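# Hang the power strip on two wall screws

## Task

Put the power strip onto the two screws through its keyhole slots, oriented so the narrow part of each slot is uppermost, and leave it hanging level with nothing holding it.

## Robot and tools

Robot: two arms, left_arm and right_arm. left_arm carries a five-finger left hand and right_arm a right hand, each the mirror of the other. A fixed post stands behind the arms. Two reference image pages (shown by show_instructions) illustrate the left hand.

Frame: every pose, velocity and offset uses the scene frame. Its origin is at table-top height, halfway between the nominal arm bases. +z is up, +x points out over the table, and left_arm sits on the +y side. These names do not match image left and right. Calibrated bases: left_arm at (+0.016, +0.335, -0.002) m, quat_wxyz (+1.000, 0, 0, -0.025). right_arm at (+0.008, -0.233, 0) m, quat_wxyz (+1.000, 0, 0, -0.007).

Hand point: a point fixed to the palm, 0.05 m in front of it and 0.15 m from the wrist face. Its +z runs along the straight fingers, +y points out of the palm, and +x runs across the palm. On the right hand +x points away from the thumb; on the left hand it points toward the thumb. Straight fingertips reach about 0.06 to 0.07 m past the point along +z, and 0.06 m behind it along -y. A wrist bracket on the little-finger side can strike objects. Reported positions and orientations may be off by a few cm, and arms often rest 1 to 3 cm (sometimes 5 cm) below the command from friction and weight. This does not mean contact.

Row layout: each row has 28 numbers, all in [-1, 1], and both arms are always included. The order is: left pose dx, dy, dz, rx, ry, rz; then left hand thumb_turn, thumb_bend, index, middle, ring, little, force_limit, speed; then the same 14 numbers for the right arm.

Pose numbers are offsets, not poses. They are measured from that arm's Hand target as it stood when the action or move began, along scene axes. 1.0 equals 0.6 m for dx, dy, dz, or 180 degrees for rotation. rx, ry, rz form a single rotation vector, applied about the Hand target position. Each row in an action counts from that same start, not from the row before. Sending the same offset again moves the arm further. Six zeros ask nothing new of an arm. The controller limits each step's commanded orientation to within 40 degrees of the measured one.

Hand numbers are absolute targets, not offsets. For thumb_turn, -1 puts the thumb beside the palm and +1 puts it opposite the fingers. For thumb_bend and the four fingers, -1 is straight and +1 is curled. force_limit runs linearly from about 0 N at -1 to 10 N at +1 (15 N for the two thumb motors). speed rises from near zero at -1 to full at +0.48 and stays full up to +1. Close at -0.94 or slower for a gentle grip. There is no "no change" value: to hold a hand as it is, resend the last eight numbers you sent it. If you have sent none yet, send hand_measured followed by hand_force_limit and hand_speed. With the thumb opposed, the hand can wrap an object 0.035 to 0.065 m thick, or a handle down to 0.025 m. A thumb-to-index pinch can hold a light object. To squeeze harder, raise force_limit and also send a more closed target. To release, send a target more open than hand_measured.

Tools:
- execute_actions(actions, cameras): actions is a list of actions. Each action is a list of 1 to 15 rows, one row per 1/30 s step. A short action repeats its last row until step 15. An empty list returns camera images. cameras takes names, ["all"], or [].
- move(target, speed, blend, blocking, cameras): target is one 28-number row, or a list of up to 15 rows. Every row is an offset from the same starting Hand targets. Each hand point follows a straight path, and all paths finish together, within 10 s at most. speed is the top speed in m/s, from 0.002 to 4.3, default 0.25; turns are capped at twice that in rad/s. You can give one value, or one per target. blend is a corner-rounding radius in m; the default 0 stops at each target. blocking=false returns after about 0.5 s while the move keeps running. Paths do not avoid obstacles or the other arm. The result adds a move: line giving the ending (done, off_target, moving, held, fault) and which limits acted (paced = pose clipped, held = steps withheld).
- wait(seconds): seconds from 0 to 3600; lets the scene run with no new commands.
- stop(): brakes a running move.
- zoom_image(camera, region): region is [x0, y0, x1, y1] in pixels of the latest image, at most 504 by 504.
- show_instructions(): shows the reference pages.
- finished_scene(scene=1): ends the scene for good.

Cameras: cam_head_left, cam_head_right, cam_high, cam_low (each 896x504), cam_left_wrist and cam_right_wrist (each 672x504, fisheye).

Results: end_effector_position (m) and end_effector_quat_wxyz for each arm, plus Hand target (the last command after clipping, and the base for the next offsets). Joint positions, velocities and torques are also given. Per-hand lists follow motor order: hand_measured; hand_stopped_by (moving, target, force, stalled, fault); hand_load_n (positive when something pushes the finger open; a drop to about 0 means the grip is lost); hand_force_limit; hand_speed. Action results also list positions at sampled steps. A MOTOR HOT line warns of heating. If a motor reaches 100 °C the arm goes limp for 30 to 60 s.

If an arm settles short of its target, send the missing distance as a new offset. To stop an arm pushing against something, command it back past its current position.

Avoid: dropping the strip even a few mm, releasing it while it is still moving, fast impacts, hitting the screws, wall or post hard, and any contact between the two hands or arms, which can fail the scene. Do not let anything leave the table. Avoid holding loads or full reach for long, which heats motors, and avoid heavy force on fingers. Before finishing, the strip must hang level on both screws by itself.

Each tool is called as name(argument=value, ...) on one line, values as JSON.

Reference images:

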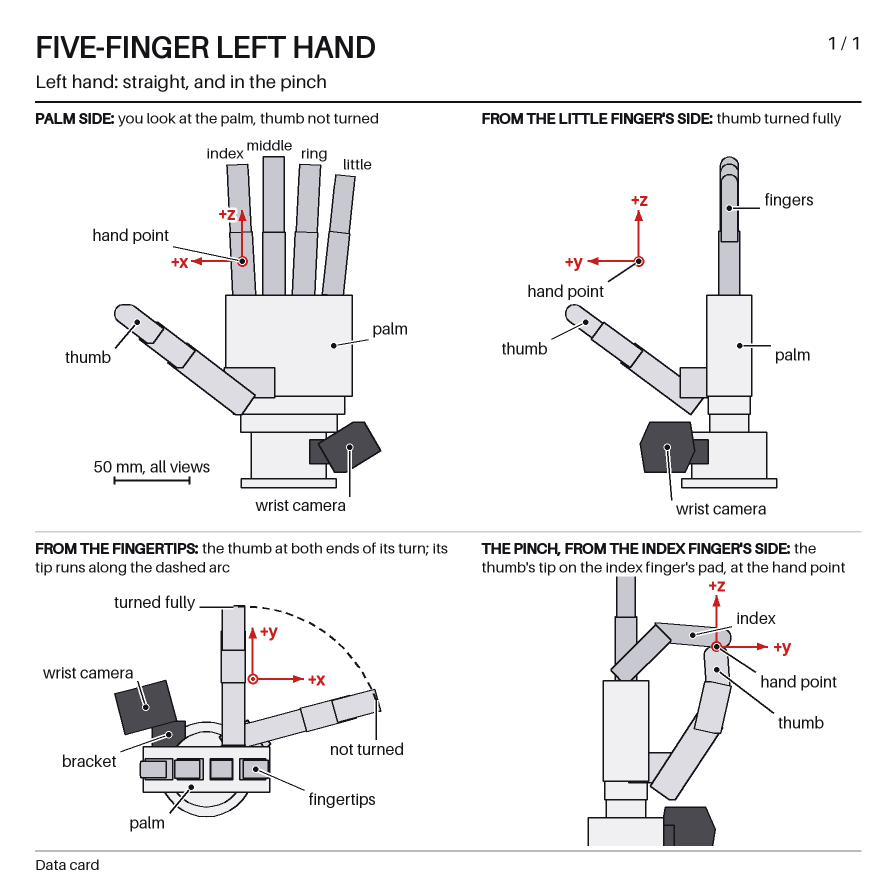

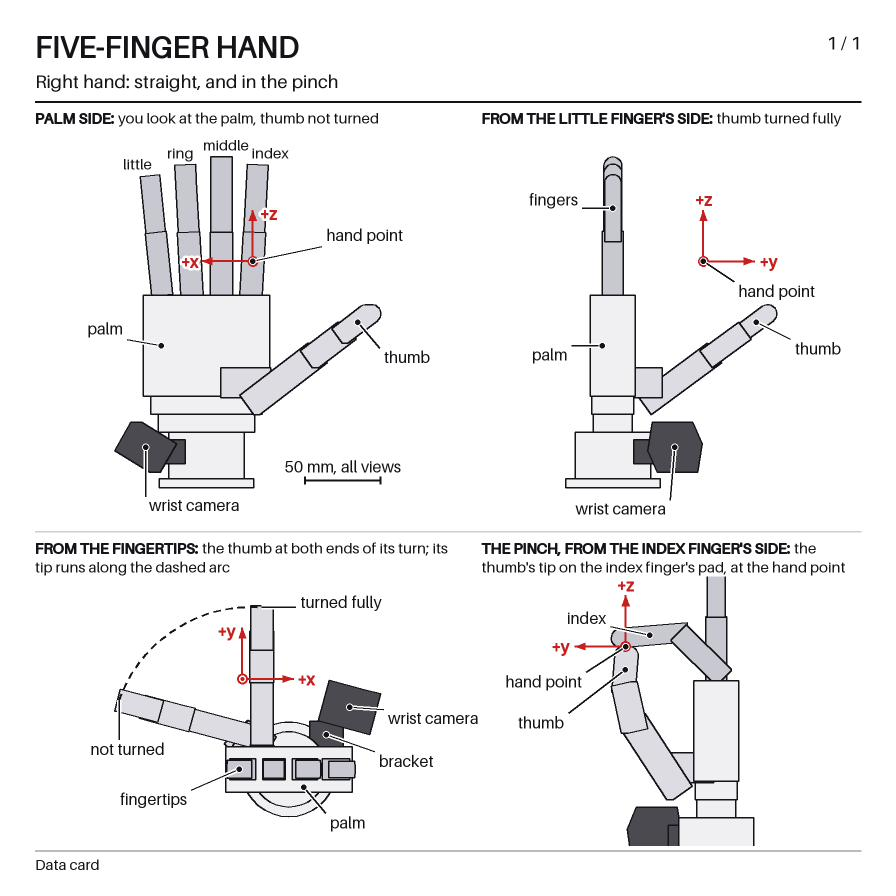

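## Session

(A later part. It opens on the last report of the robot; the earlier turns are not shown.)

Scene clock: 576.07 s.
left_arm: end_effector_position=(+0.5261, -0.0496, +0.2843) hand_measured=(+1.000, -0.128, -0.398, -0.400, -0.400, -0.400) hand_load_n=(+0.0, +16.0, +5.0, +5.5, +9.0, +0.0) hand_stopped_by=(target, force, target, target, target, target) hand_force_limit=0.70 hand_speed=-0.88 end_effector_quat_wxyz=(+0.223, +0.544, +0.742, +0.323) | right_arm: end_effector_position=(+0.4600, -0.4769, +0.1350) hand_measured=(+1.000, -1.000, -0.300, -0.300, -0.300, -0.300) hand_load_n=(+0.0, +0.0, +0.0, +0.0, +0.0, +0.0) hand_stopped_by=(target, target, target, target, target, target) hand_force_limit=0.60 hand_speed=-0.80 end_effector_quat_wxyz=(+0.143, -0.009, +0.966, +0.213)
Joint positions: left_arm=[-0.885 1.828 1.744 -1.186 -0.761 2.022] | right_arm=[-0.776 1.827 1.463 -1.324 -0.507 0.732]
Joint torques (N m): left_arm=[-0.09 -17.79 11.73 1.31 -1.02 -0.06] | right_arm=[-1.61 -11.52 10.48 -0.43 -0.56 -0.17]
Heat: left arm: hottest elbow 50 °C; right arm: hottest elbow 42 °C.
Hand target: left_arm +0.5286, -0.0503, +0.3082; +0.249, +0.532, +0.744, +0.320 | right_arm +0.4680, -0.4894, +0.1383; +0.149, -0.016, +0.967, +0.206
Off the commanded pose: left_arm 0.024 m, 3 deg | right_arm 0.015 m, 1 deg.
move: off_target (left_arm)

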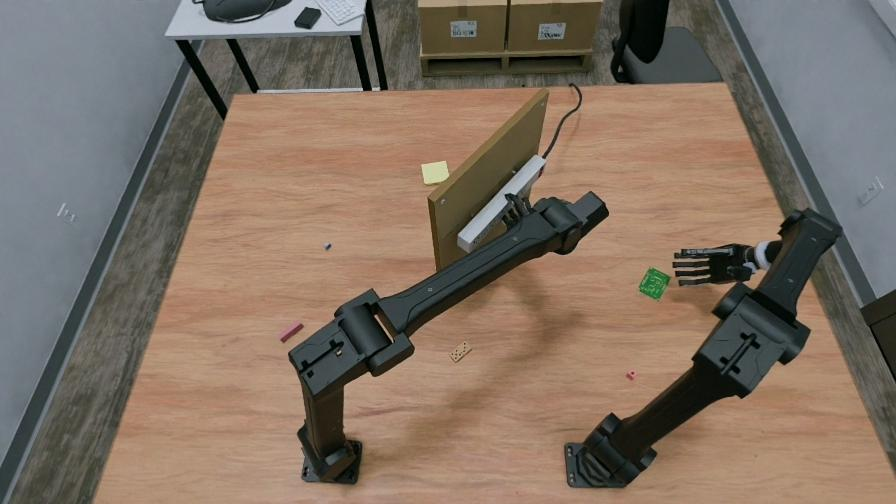

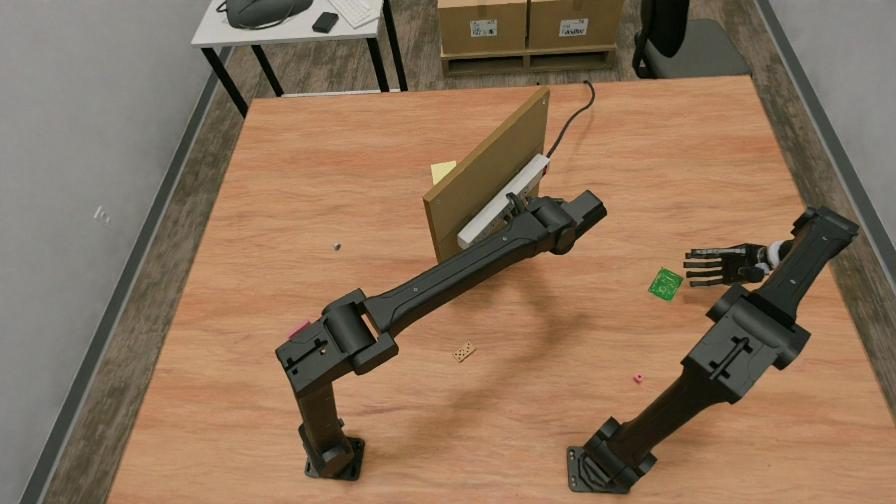

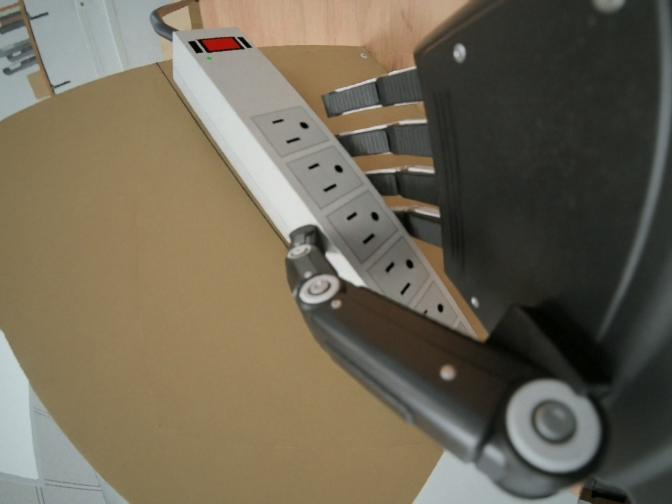

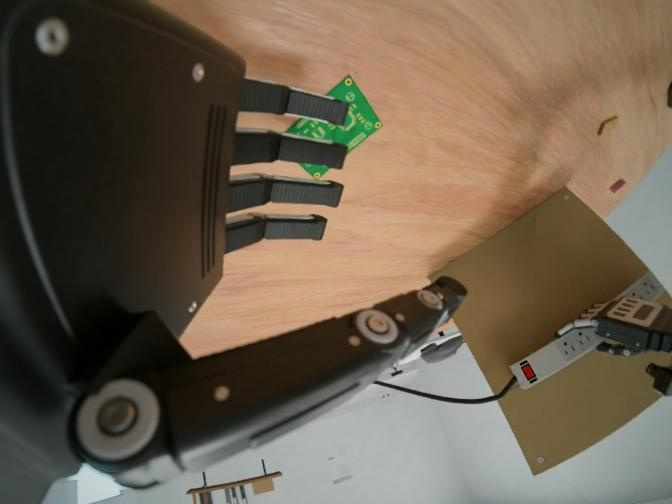

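move(target=[[0,0,0.11,0,0,0,1,0.52,-0.4,-0.4,-0.4,-0.4,0.7,-0.88,0,0,0,0,0,0,1,-1,-0.3,-0.3,-0.3,-0.3,0.6,-0.8],[0,0,0.007,0,0,0,1,0.52,-0.4,-0.4,-0.4,-0.4,0.7,-0.88,0,0,0,0,0,0,1,-1,-0.3,-0.3,-0.3,-0.3,0.6,-0.8]], speed=0.08, cameras=["cam_head_left","cam_left_wrist","cam_right_wrist"])

zoom_image(camera="cam_right_wrist", region=[480, 340, 560, 420])

zoom_image(camera="cam_head_left", region=[430, 140, 550, 260])

Scene clock: 580.40 s.
left_arm: end_effector_position=(+0.5278, -0.0523, +0.2939) hand_measured=(+1.000, -0.128, -0.398, -0.400, -0.400, -0.400) hand_load_n=(+0.0, +16.0, +4.5, +5.0, +8.5, +0.0) hand_stopped_by=(target, force, target, target, target, target) hand_force_limit=0.70 hand_speed=-0.88 end_effector_quat_wxyz=(+0.227, +0.545, +0.741, +0.321) | right_arm: end_effector_position=(+0.4600, -0.4769, +0.1350) hand_measured=(+1.000, -1.000, -0.300, -0.300, -0.300, -0.300) hand_load_n=(+0.0, +0.0, +0.0, +0.0, +0.0, +0.0) hand_stopped_by=(target, target, target, target, target, target) hand_force_limit=0.60 hand_speed=-0.80 end_effector_quat_wxyz=(+0.143, -0.009, +0.966, +0.213)
Joint positions: left_arm=[-0.885 1.828 1.768 -1.198 -0.758 2.029] | right_arm=[-0.776 1.827 1.463 -1.324 -0.507 0.732]
Joint torques (N m): left_arm=[-0.5 -18.2 10.69 1.33 -1.11 -0.11] | right_arm=[-1.67 -11.58 10.47 -0.44 -0.57 -0.18]
Heat: left arm: hottest elbow 50 °C; right arm: hottest elbow 42 °C.
Hand target: left_arm +0.5286, -0.0503, +0.3123; +0.249, +0.532, +0.744, +0.320 | right_arm +0.4680, -0.4894, +0.1383; +0.149, -0.016, +0.967, +0.206
Off the commanded pose: left_arm 0.019 m, 3 deg | right_arm 0.015 m, 1 deg.
move: off_target (left_arm)

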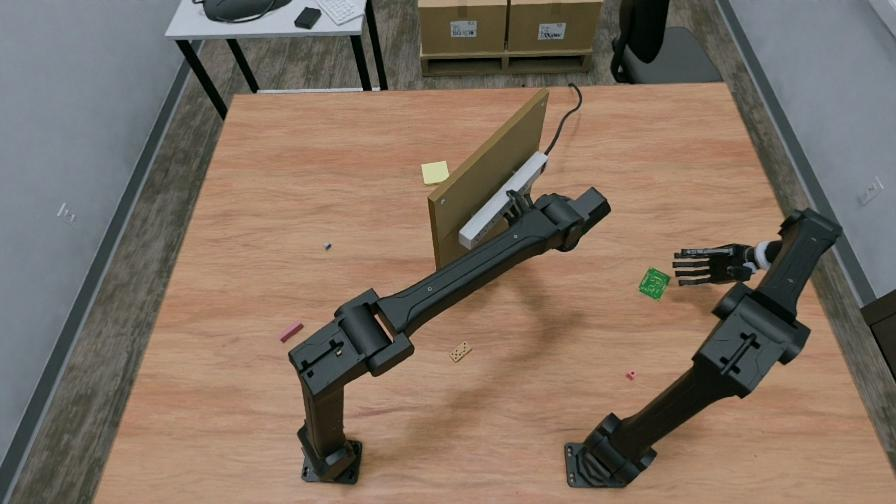

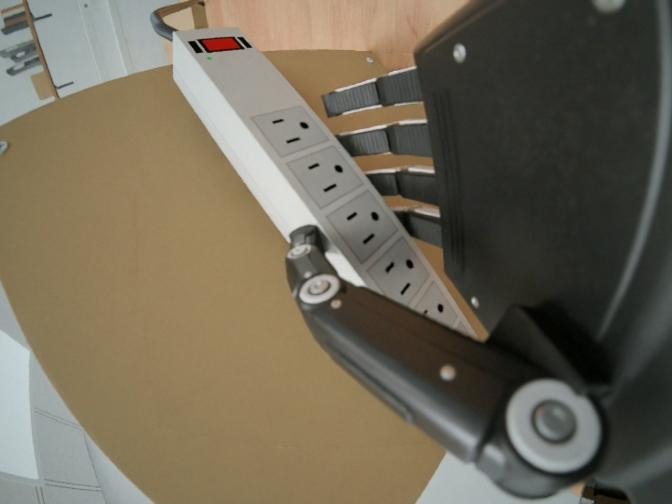

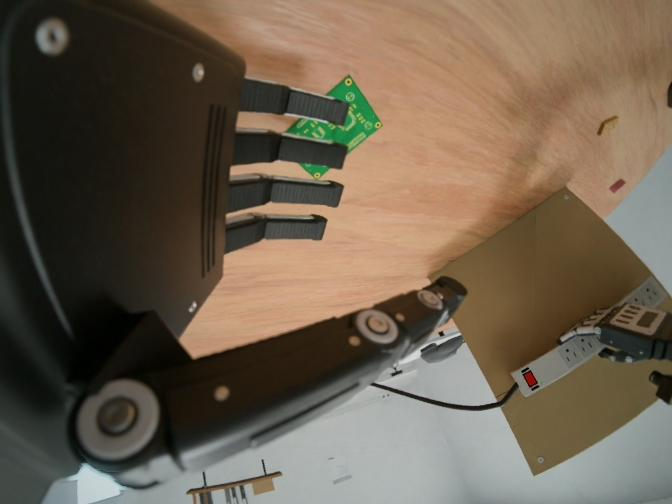

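Scaled by 6.300 from the camera's image (finer frame: 960x720).

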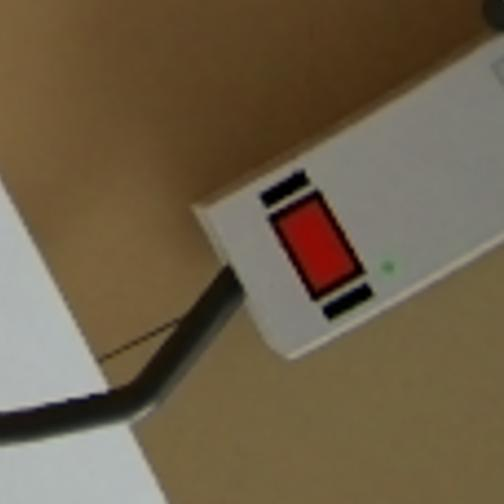

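Scaled by 4.200 from the camera's image (finer frame: 1280x720).

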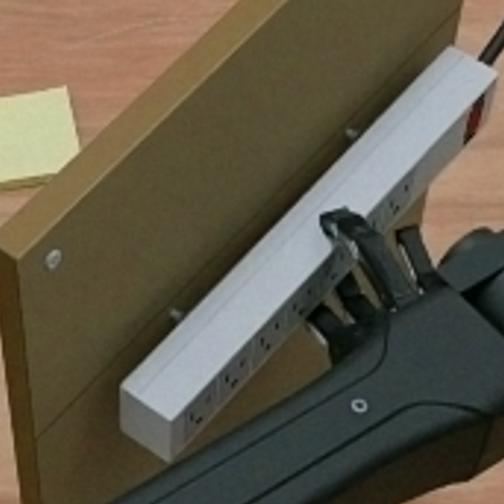

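zoom_image(camera="cam_right_wrist", region=[602, 260, 672, 330])

zoom_image(camera="cam_head_left", region=[450, 200, 490, 240])

zoom_image(camera="cam_head_left", region=[500, 140, 550, 190])

Scaled by 7.200 from the camera's image (finer frame: 960x720).

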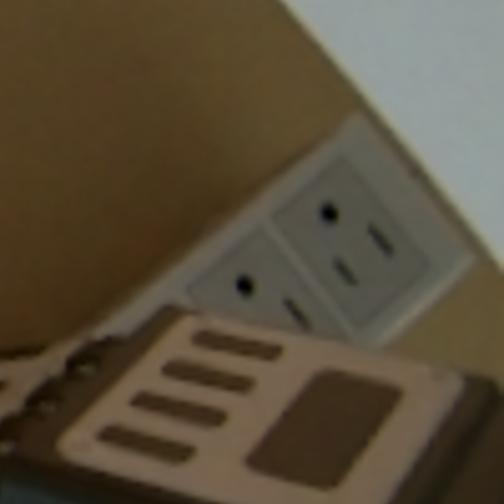

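Scaled by 12.600 from the camera's image (finer frame: 1280x720).

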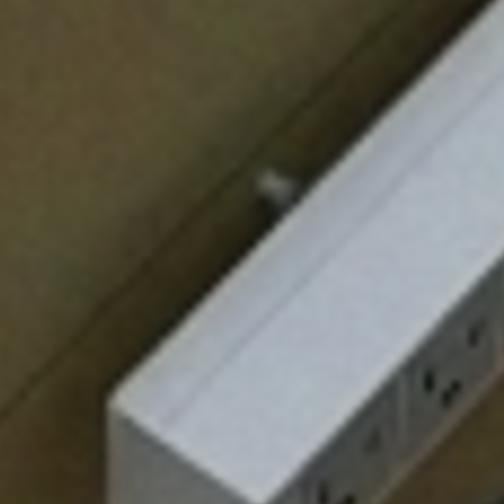

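Scaled by 10.080 from the camera's image (finer frame: 1280x720).

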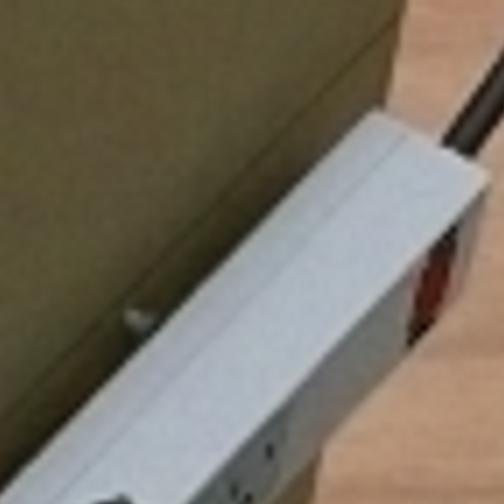

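move(target=[0,0,-0.008,-0.0072,-0.0085,0,1,0.52,-0.4,-0.4,-0.4,-0.4,0.7,-0.88,0,0,0,0,0,0,1,-1,-0.3,-0.3,-0.3,-0.3,0.6,-0.8], speed=0.05, cameras=["cam_head_left","cam_left_wrist","cam_right_wrist"])

zoom_image(camera="cam_right_wrist", region=[490, 350, 560, 420])

zoom_image(camera="cam_right_wrist", region=[602, 260, 672, 330])

zoom_image(camera="cam_head_left", region=[450, 200, 490, 240])

zoom_image(camera="cam_head_left", region=[500, 140, 550, 190])

Scene clock: 592.67 s.
left_arm: end_effector_position=(+0.5287, -0.0527, +0.2854) hand_measured=(+1.000, -0.128, -0.398, -0.400, -0.400, -0.400) hand_load_n=(+0.0, +15.5, +4.5, +5.0, +8.5, +0.0) hand_stopped_by=(target, force, target, target, target, target) hand_force_limit=0.70 hand_speed=-0.88 end_effector_quat_wxyz=(+0.241, +0.538, +0.742, +0.319) | right_arm: end_effector_position=(+0.4600, -0.4769, +0.1350) hand_measured=(+1.000, -1.000, -0.300, -0.300, -0.300, -0.300) hand_load_n=(+0.0, +0.0, +0.0, +0.0, +0.0, +0.0) hand_stopped_by=(target, target, target, target, target, target) hand_force_limit=0.60 hand_speed=-0.80 end_effector_quat_wxyz=(+0.143, -0.009, +0.966, +0.213)
Joint positions: left_arm=[-0.885 1.821 1.728 -1.135 -0.764 2.029] | right_arm=[-0.776 1.827 1.463 -1.324 -0.507 0.732]
Joint torques (N m): left_arm=[-0.26 -18.26 10.52 1.4 -1.21 -0.1] | right_arm=[-1.61 -11.63 10.48 -0.46 -0.56 -0.17]
Heat: left arm: hottest elbow 50 °C; right arm: hottest elbow 43 °C.
Hand target: left_arm +0.5286, -0.0503, +0.3074; +0.264, +0.525, +0.744, +0.318 | right_arm +0.4680, -0.4894, +0.1383; +0.149, -0.016, +0.967, +0.206
Off the commanded pose: left_arm 0.022 m, 3 deg | right_arm 0.015 m, 1 deg.
move: off_target (left_arm)

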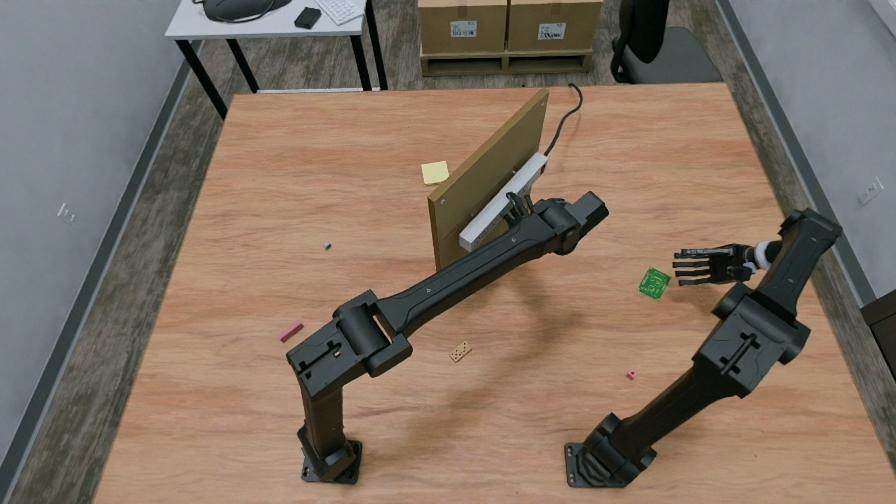

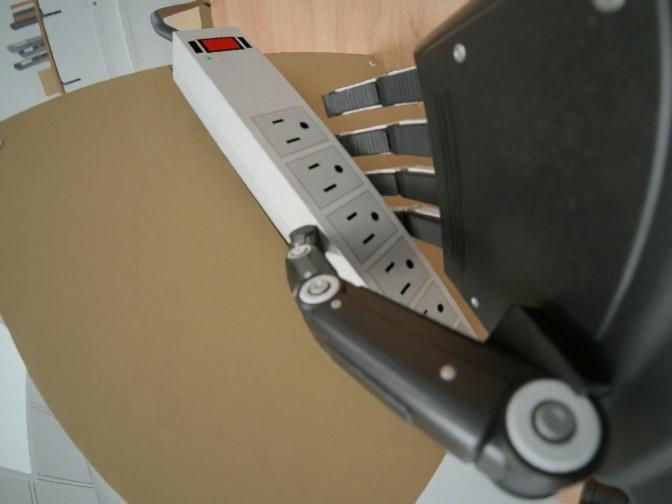

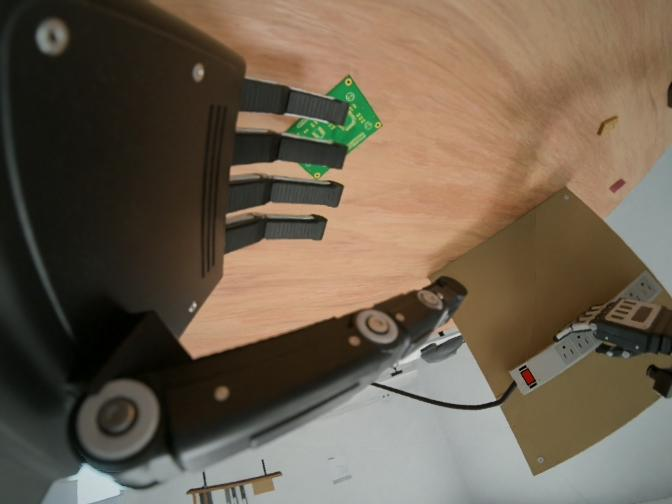

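Scaled by 7.200 from the camera's image (finer frame: 960x720).

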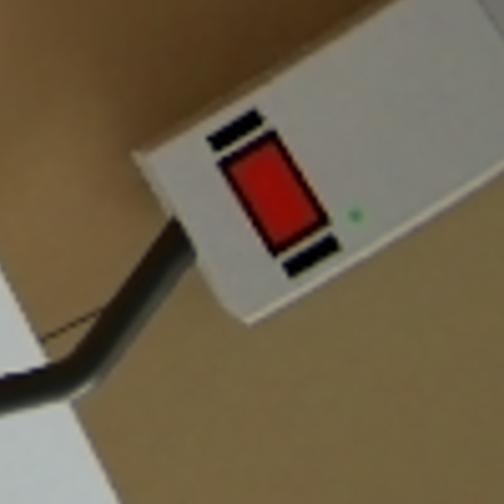

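Scaled by 7.200 from the camera's image (finer frame: 960x720).

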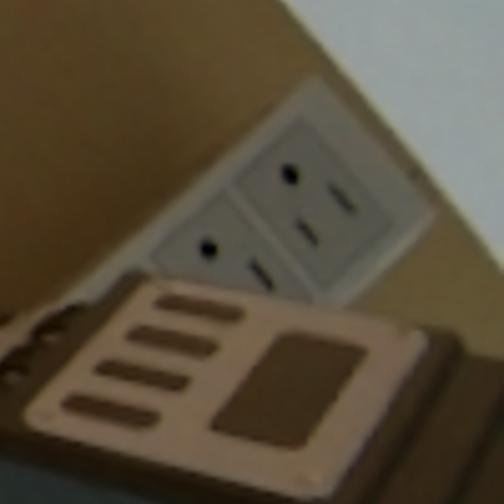

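Scaled by 12.600 from the camera's image (finer frame: 1280x720).

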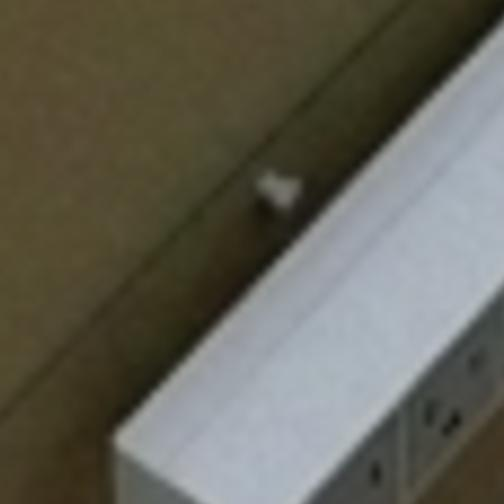

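Scaled by 10.080 from the camera's image (finer frame: 1280x720).

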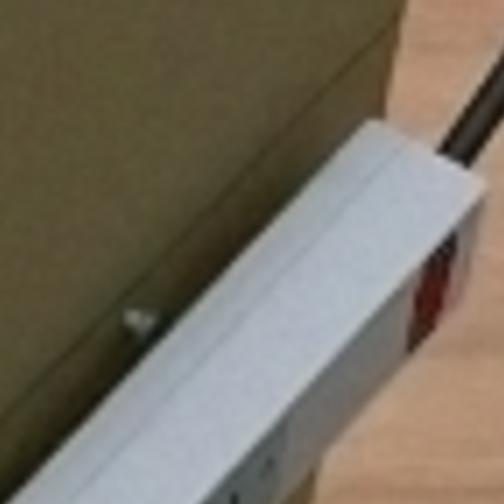

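move(target=[[0,0,0.11,0.0029,0.0034,0,1,0.52,-0.4,-0.4,-0.4,-0.4,0.7,-0.88,0,0,0,0,0,0,1,-1,-0.3,-0.3,-0.3,-0.3,0.6,-0.8],[0,0,0.002,0.0029,0.0034,0,1,0.52,-0.4,-0.4,-0.4,-0.4,0.7,-0.88,0,0,0,0,0,0,1,-1,-0.3,-0.3,-0.3,-0.3,0.6,-0.8],[0.0096,0.0096,0.002,0.0029,0.0034,0,1,0.52,-0.4,-0.4,-0.4,-0.4,0.7,-0.88,0,0,0,0,0,0,1,-1,-0.3,-0.3,-0.3,-0.3,0.6,-0.8]], speed=0.08, cameras=["cam_head_left","cam_left_wrist","cam_right_wrist"])

zoom_image(camera="cam_right_wrist", region=[490, 350, 560, 420])

zoom_image(camera="cam_right_wrist", region=[602, 260, 672, 330])

zoom_image(camera="cam_head_left", region=[440, 200, 480, 240])

zoom_image(camera="cam_head_left", region=[500, 140, 550, 190])

Scene clock: 597.97 s.
left_arm: end_effector_position=(+0.5292, -0.0522, +0.2902) hand_measured=(+1.000, -0.128, -0.398, -0.400, -0.400, -0.400) hand_load_n=(+0.0, +16.0, +4.5, +5.0, +9.0, +0.0) hand_stopped_by=(target, force, target, target, target, target) hand_force_limit=0.70 hand_speed=-0.88 end_effector_quat_wxyz=(+0.240, +0.541, +0.740, +0.319) | right_arm: end_effector_position=(+0.4600, -0.4769, +0.1350) hand_measured=(+1.000, -1.000, -0.300, -0.300, -0.300, -0.300) hand_load_n=(+0.0, -0.5, +0.0, +0.5, +0.0, +0.0) hand_stopped_by=(target, target, target, target, target, target) hand_force_limit=0.60 hand_speed=-0.80 end_effector_quat_wxyz=(+0.143, -0.009, +0.966, +0.213)
Joint positions: left_arm=[-0.883 1.817 1.735 -1.144 -0.762 2.039] | right_arm=[-0.776 1.827 1.463 -1.324 -0.507 0.732]
Joint torques (N m): left_arm=[0.56 -17.9 10.54 1.37 -1 -0.02] | right_arm=[-1.79 -11.52 10.44 -0.46 -0.57 -0.17]
Heat: left arm: hottest elbow 50 °C; right arm: hottest elbow 43 °C.
Hand target: left_arm +0.5343, -0.0446, +0.3087; +0.258, +0.528, +0.744, +0.319 | right_arm +0.4680, -0.4894, +0.1383; +0.149, -0.016, +0.967, +0.206
Off the commanded pose: left_arm 0.021 m, 3 deg | right_arm 0.015 m, 1 deg.
move: off_target (left_arm)

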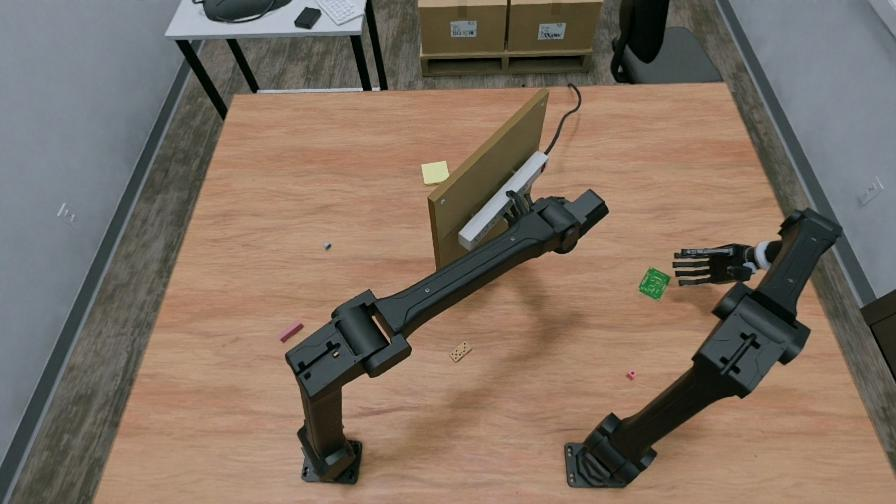

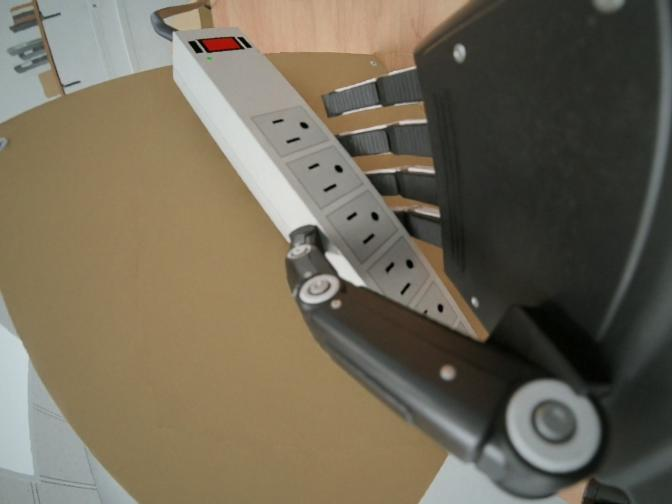

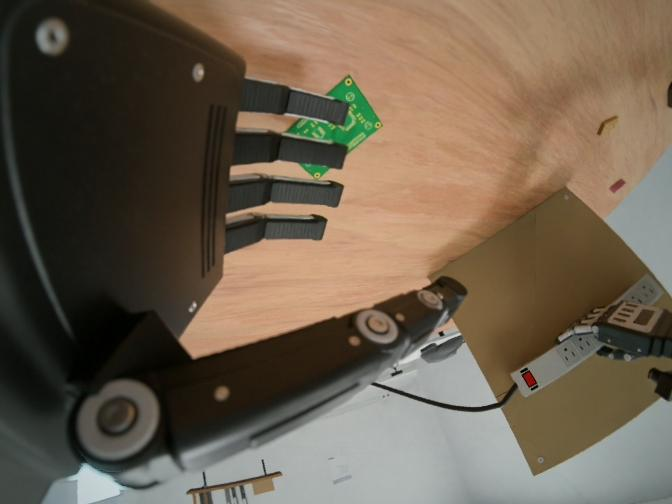

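Scaled by 7.200 from the camera's image (finer frame: 960x720).

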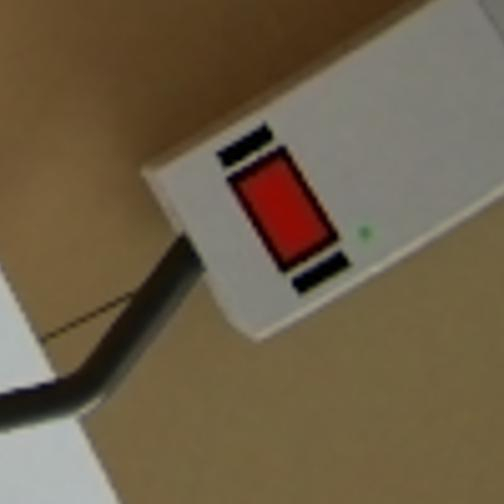

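Scaled by 7.200 from the camera's image (finer frame: 960x720).

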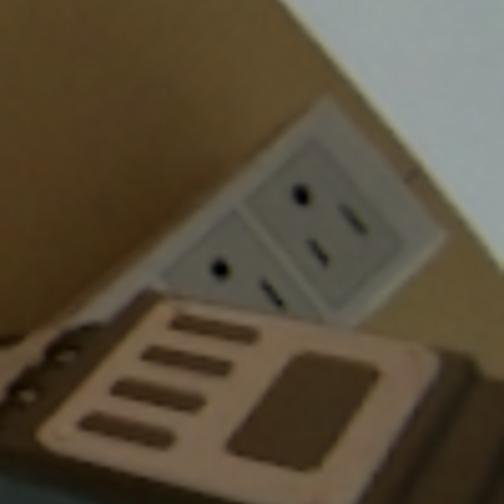

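Scaled by 12.600 from the camera's image (finer frame: 1280x720).

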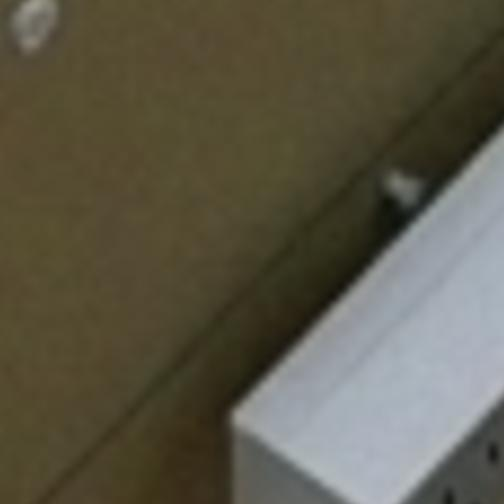

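Scaled by 10.080 from the camera's image (finer frame: 1280x720).

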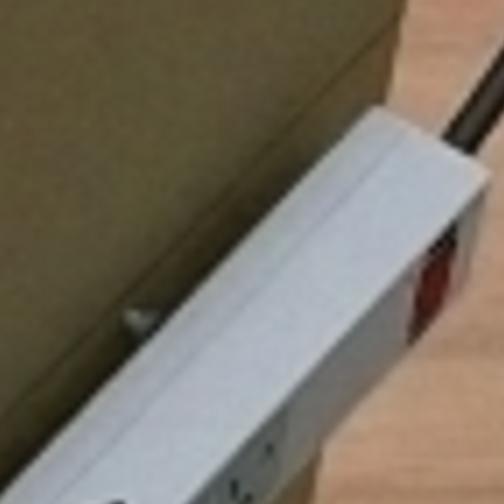

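move(target=[0.0096,0.0115,-0.0025,0,0,0,1,0.52,-0.4,-0.4,-0.4,-0.4,0.7,-0.88,0,0,0,0,0,0,1,-1,-0.3,-0.3,-0.3,-0.3,0.6,-0.8], speed=0.05, cameras=["cam_head_left","cam_left_wrist","cam_right_wrist"])

zoom_image(camera="cam_right_wrist", region=[490, 350, 560, 420])

zoom_image(camera="cam_right_wrist", region=[602, 260, 672, 330])

zoom_image(camera="cam_head_left", region=[440, 140, 540, 240])

Scene clock: 599.87 s.
left_arm: end_effector_position=(+0.5360, -0.0448, +0.2853) hand_measured=(+1.000, -0.128, -0.398, -0.400, -0.400, -0.400) hand_load_n=(+0.0, +16.0, +5.0, +5.0, +8.0, +0.0) hand_stopped_by=(target, force, target, target, target, target) hand_force_limit=0.70 hand_speed=-0.88 end_effector_quat_wxyz=(+0.237, +0.542, +0.741, +0.319) | right_arm: end_effector_position=(+0.4600, -0.4769, +0.1350) hand_measured=(+1.000, -1.000, -0.300, -0.300, -0.300, -0.300) hand_load_n=(+0.0, +0.0, +0.0, +0.0, +0.0, +0.0) hand_stopped_by=(target, target, target, target, target, target) hand_force_limit=0.60 hand_speed=-0.80 end_effector_quat_wxyz=(+0.143, -0.009, +0.966, +0.213)
Joint positions: left_arm=[-0.866 1.814 1.718 -1.123 -0.754 2.058] | right_arm=[-0.776 1.827 1.463 -1.324 -0.507 0.732]
Joint torques (N m): left_arm=[-0.15 -18.2 10.52 1.39 -1.04 -0.07] | right_arm=[-1.61 -11.63 10.51 -0.46 -0.56 -0.18]
Heat: left arm: hottest elbow 50 °C; right arm: hottest elbow 43 °C.
Hand target: left_arm +0.5400, -0.0378, +0.3071; +0.258, +0.528, +0.744, +0.319 | right_arm +0.4680, -0.4894, +0.1383; +0.149, -0.016, +0.967, +0.206
Off the commanded pose: left_arm 0.023 m, 3 deg | right_arm 0.015 m, 1 deg.
move: off_target (left_arm)

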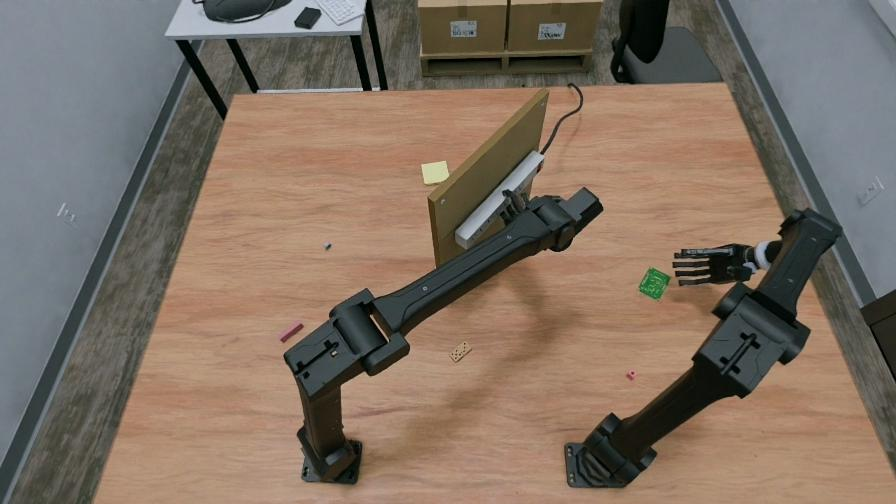

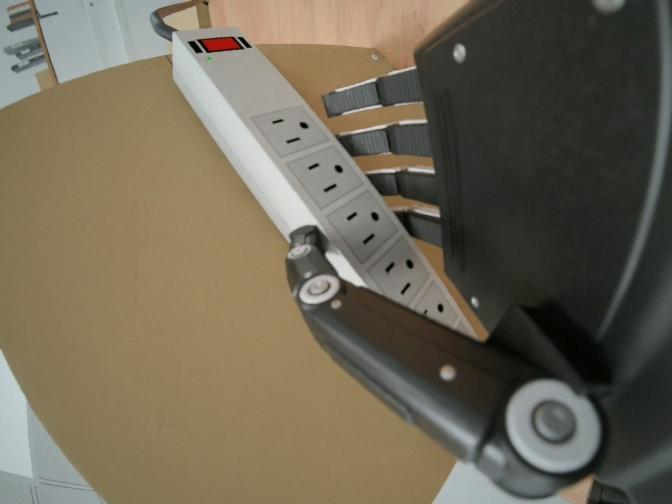

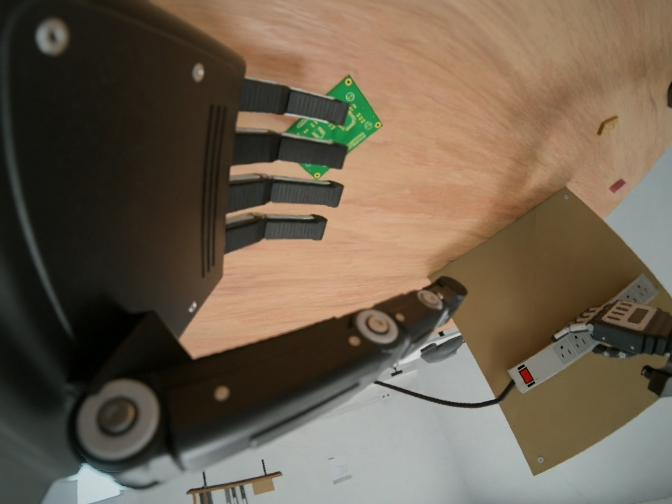

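Scaled by 7.200 from the camera's image (finer frame: 960x720).

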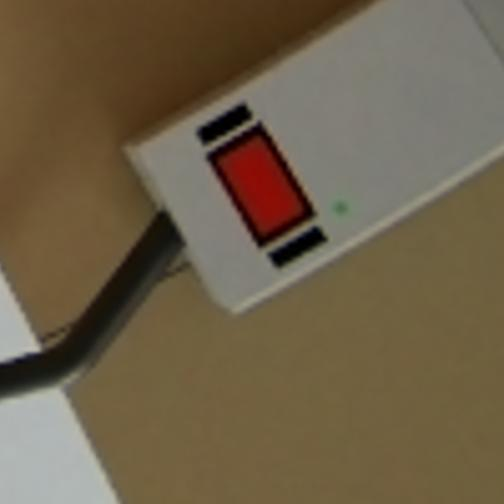

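Scaled by 7.200 from the camera's image (finer frame: 960x720).

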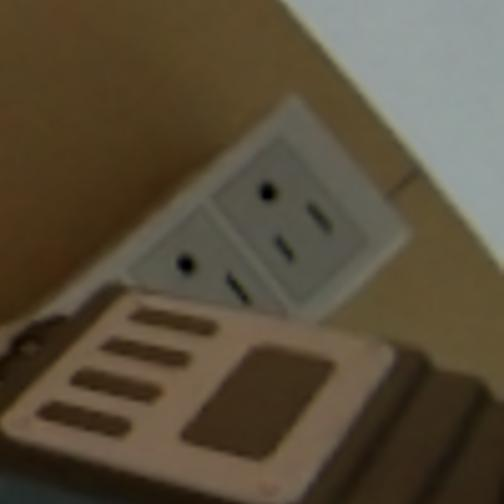

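Scaled by 5.040 from the camera's image (finer frame: 1280x720).

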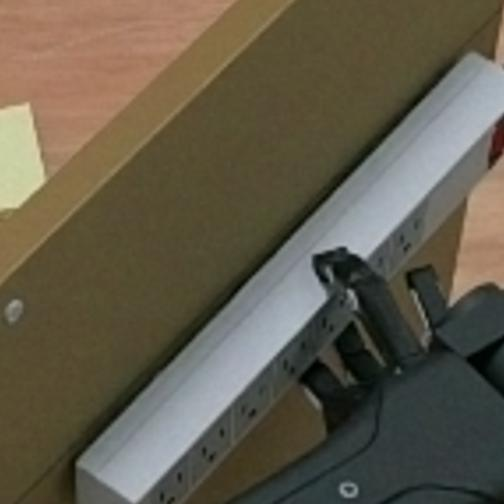

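move(target=[[0,0,0.1,0,0,0,1,0.52,-0.4,-0.4,-0.4,-0.4,0.7,-0.88,0,0,0,0,0,0,1,-1,-0.3,-0.3,-0.3,-0.3,0.6,-0.8],[0,0,0.003,0,0,0,1,0.52,-0.4,-0.4,-0.4,-0.4,0.7,-0.88,0,0,0,0,0,0,1,-1,-0.3,-0.3,-0.3,-0.3,0.6,-0.8],[0,0,0.023,0,0,0,1,0.52,-0.4,-0.4,-0.4,-0.4,0.7,-0.88,0,0,0,0,0,0,1,-1,-0.3,-0.3,-0.3,-0.3,0.6,-0.8]], speed=0.08, cameras=["cam_head_left","cam_left_wrist","cam_right_wrist"])

zoom_image(camera="cam_right_wrist", region=[490, 350, 560, 420])

zoom_image(camera="cam_right_wrist", region=[602, 260, 672, 330])

zoom_image(camera="cam_head_left", region=[440, 140, 540, 240])

Scene clock: 604.00 s.
left_arm: end_effector_position=(+0.5347, -0.0437, +0.2904) hand_measured=(+1.000, -0.128, -0.398, -0.400, -0.400, -0.400) hand_load_n=(+0.0, +16.0, +4.5, +5.0, +8.5, +0.0) hand_stopped_by=(target, force, target, target, target, target) hand_force_limit=0.70 hand_speed=-0.88 end_effector_quat_wxyz=(+0.237, +0.544, +0.739, +0.318) | right_arm: end_effector_position=(+0.4600, -0.4769, +0.1350) hand_measured=(+1.000, -1.000, -0.300, -0.300, -0.300, -0.300) hand_load_n=(+0.0, +0.0, +0.0, +0.5, +0.0, +0.0) hand_stopped_by=(target, target, target, target, target, target) hand_force_limit=0.60 hand_speed=-0.80 end_effector_quat_wxyz=(+0.143, -0.009, +0.966, +0.213)
Joint positions: left_arm=[-0.866 1.805 1.721 -1.131 -0.75 2.064] | right_arm=[-0.776 1.827 1.463 -1.324 -0.507 0.732]
Joint torques (N m): left_arm=[0.32 -17.85 13.07 0.55 -1.17 -0.09] | right_arm=[-1.61 -11.52 10.51 -0.44 -0.57 -0.19]
Heat: left arm: hottest elbow 50 °C; right arm: hottest elbow 43 °C.
Hand target: left_arm +0.5401, -0.0379, +0.3209; +0.258, +0.528, +0.744, +0.319 | right_arm +0.4680, -0.4894, +0.1383; +0.149, -0.016, +0.967, +0.206
Off the commanded pose: left_arm 0.031 m, 3 deg | right_arm 0.015 m, 1 deg.
move: off_target (left_arm)

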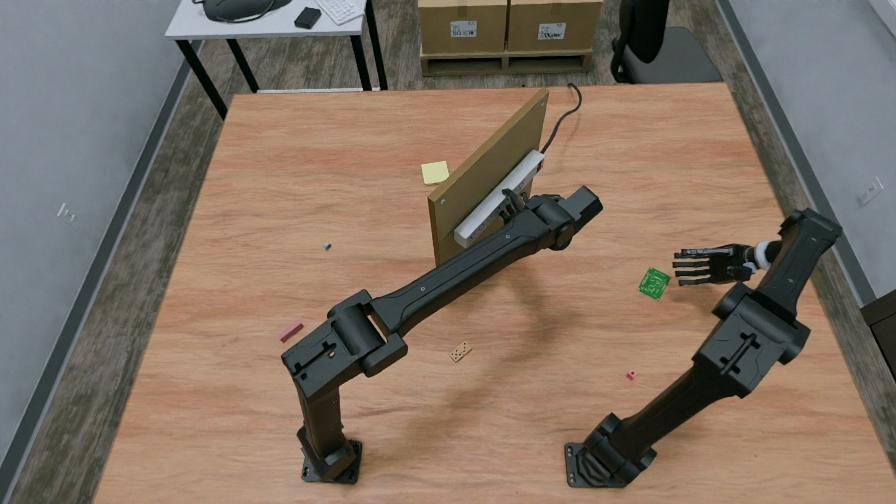

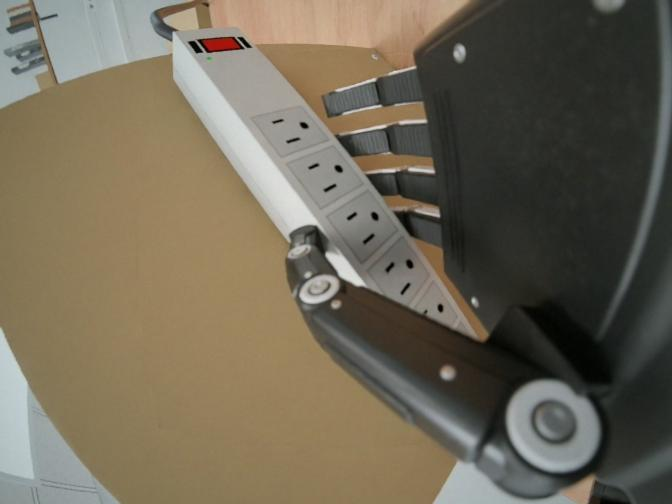

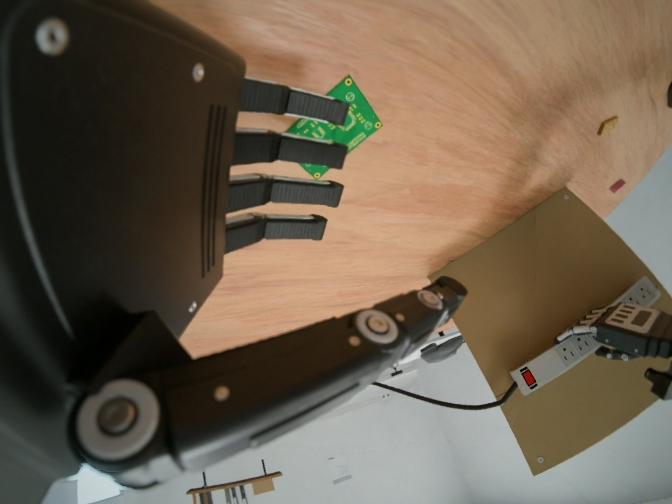

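Scaled by 7.200 from the camera's image (finer frame: 960x720).

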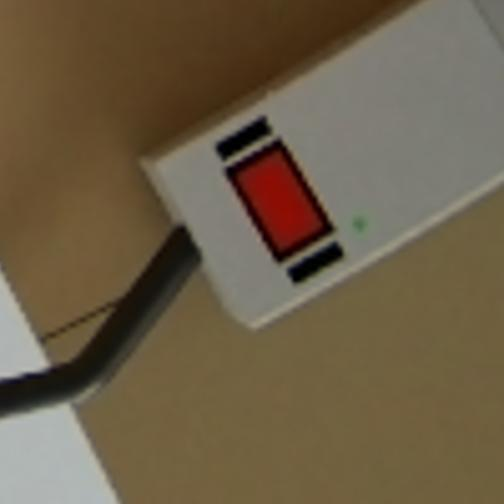

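Scaled by 7.200 from the camera's image (finer frame: 960x720).

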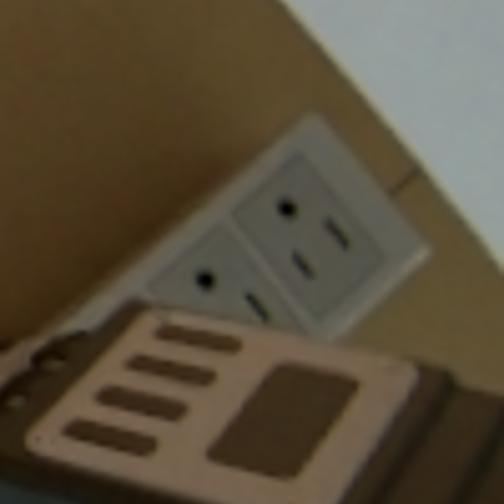

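Scaled by 5.040 from the camera's image (finer frame: 1280x720).

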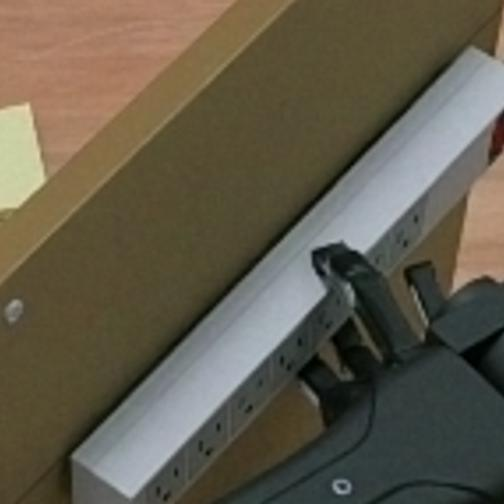

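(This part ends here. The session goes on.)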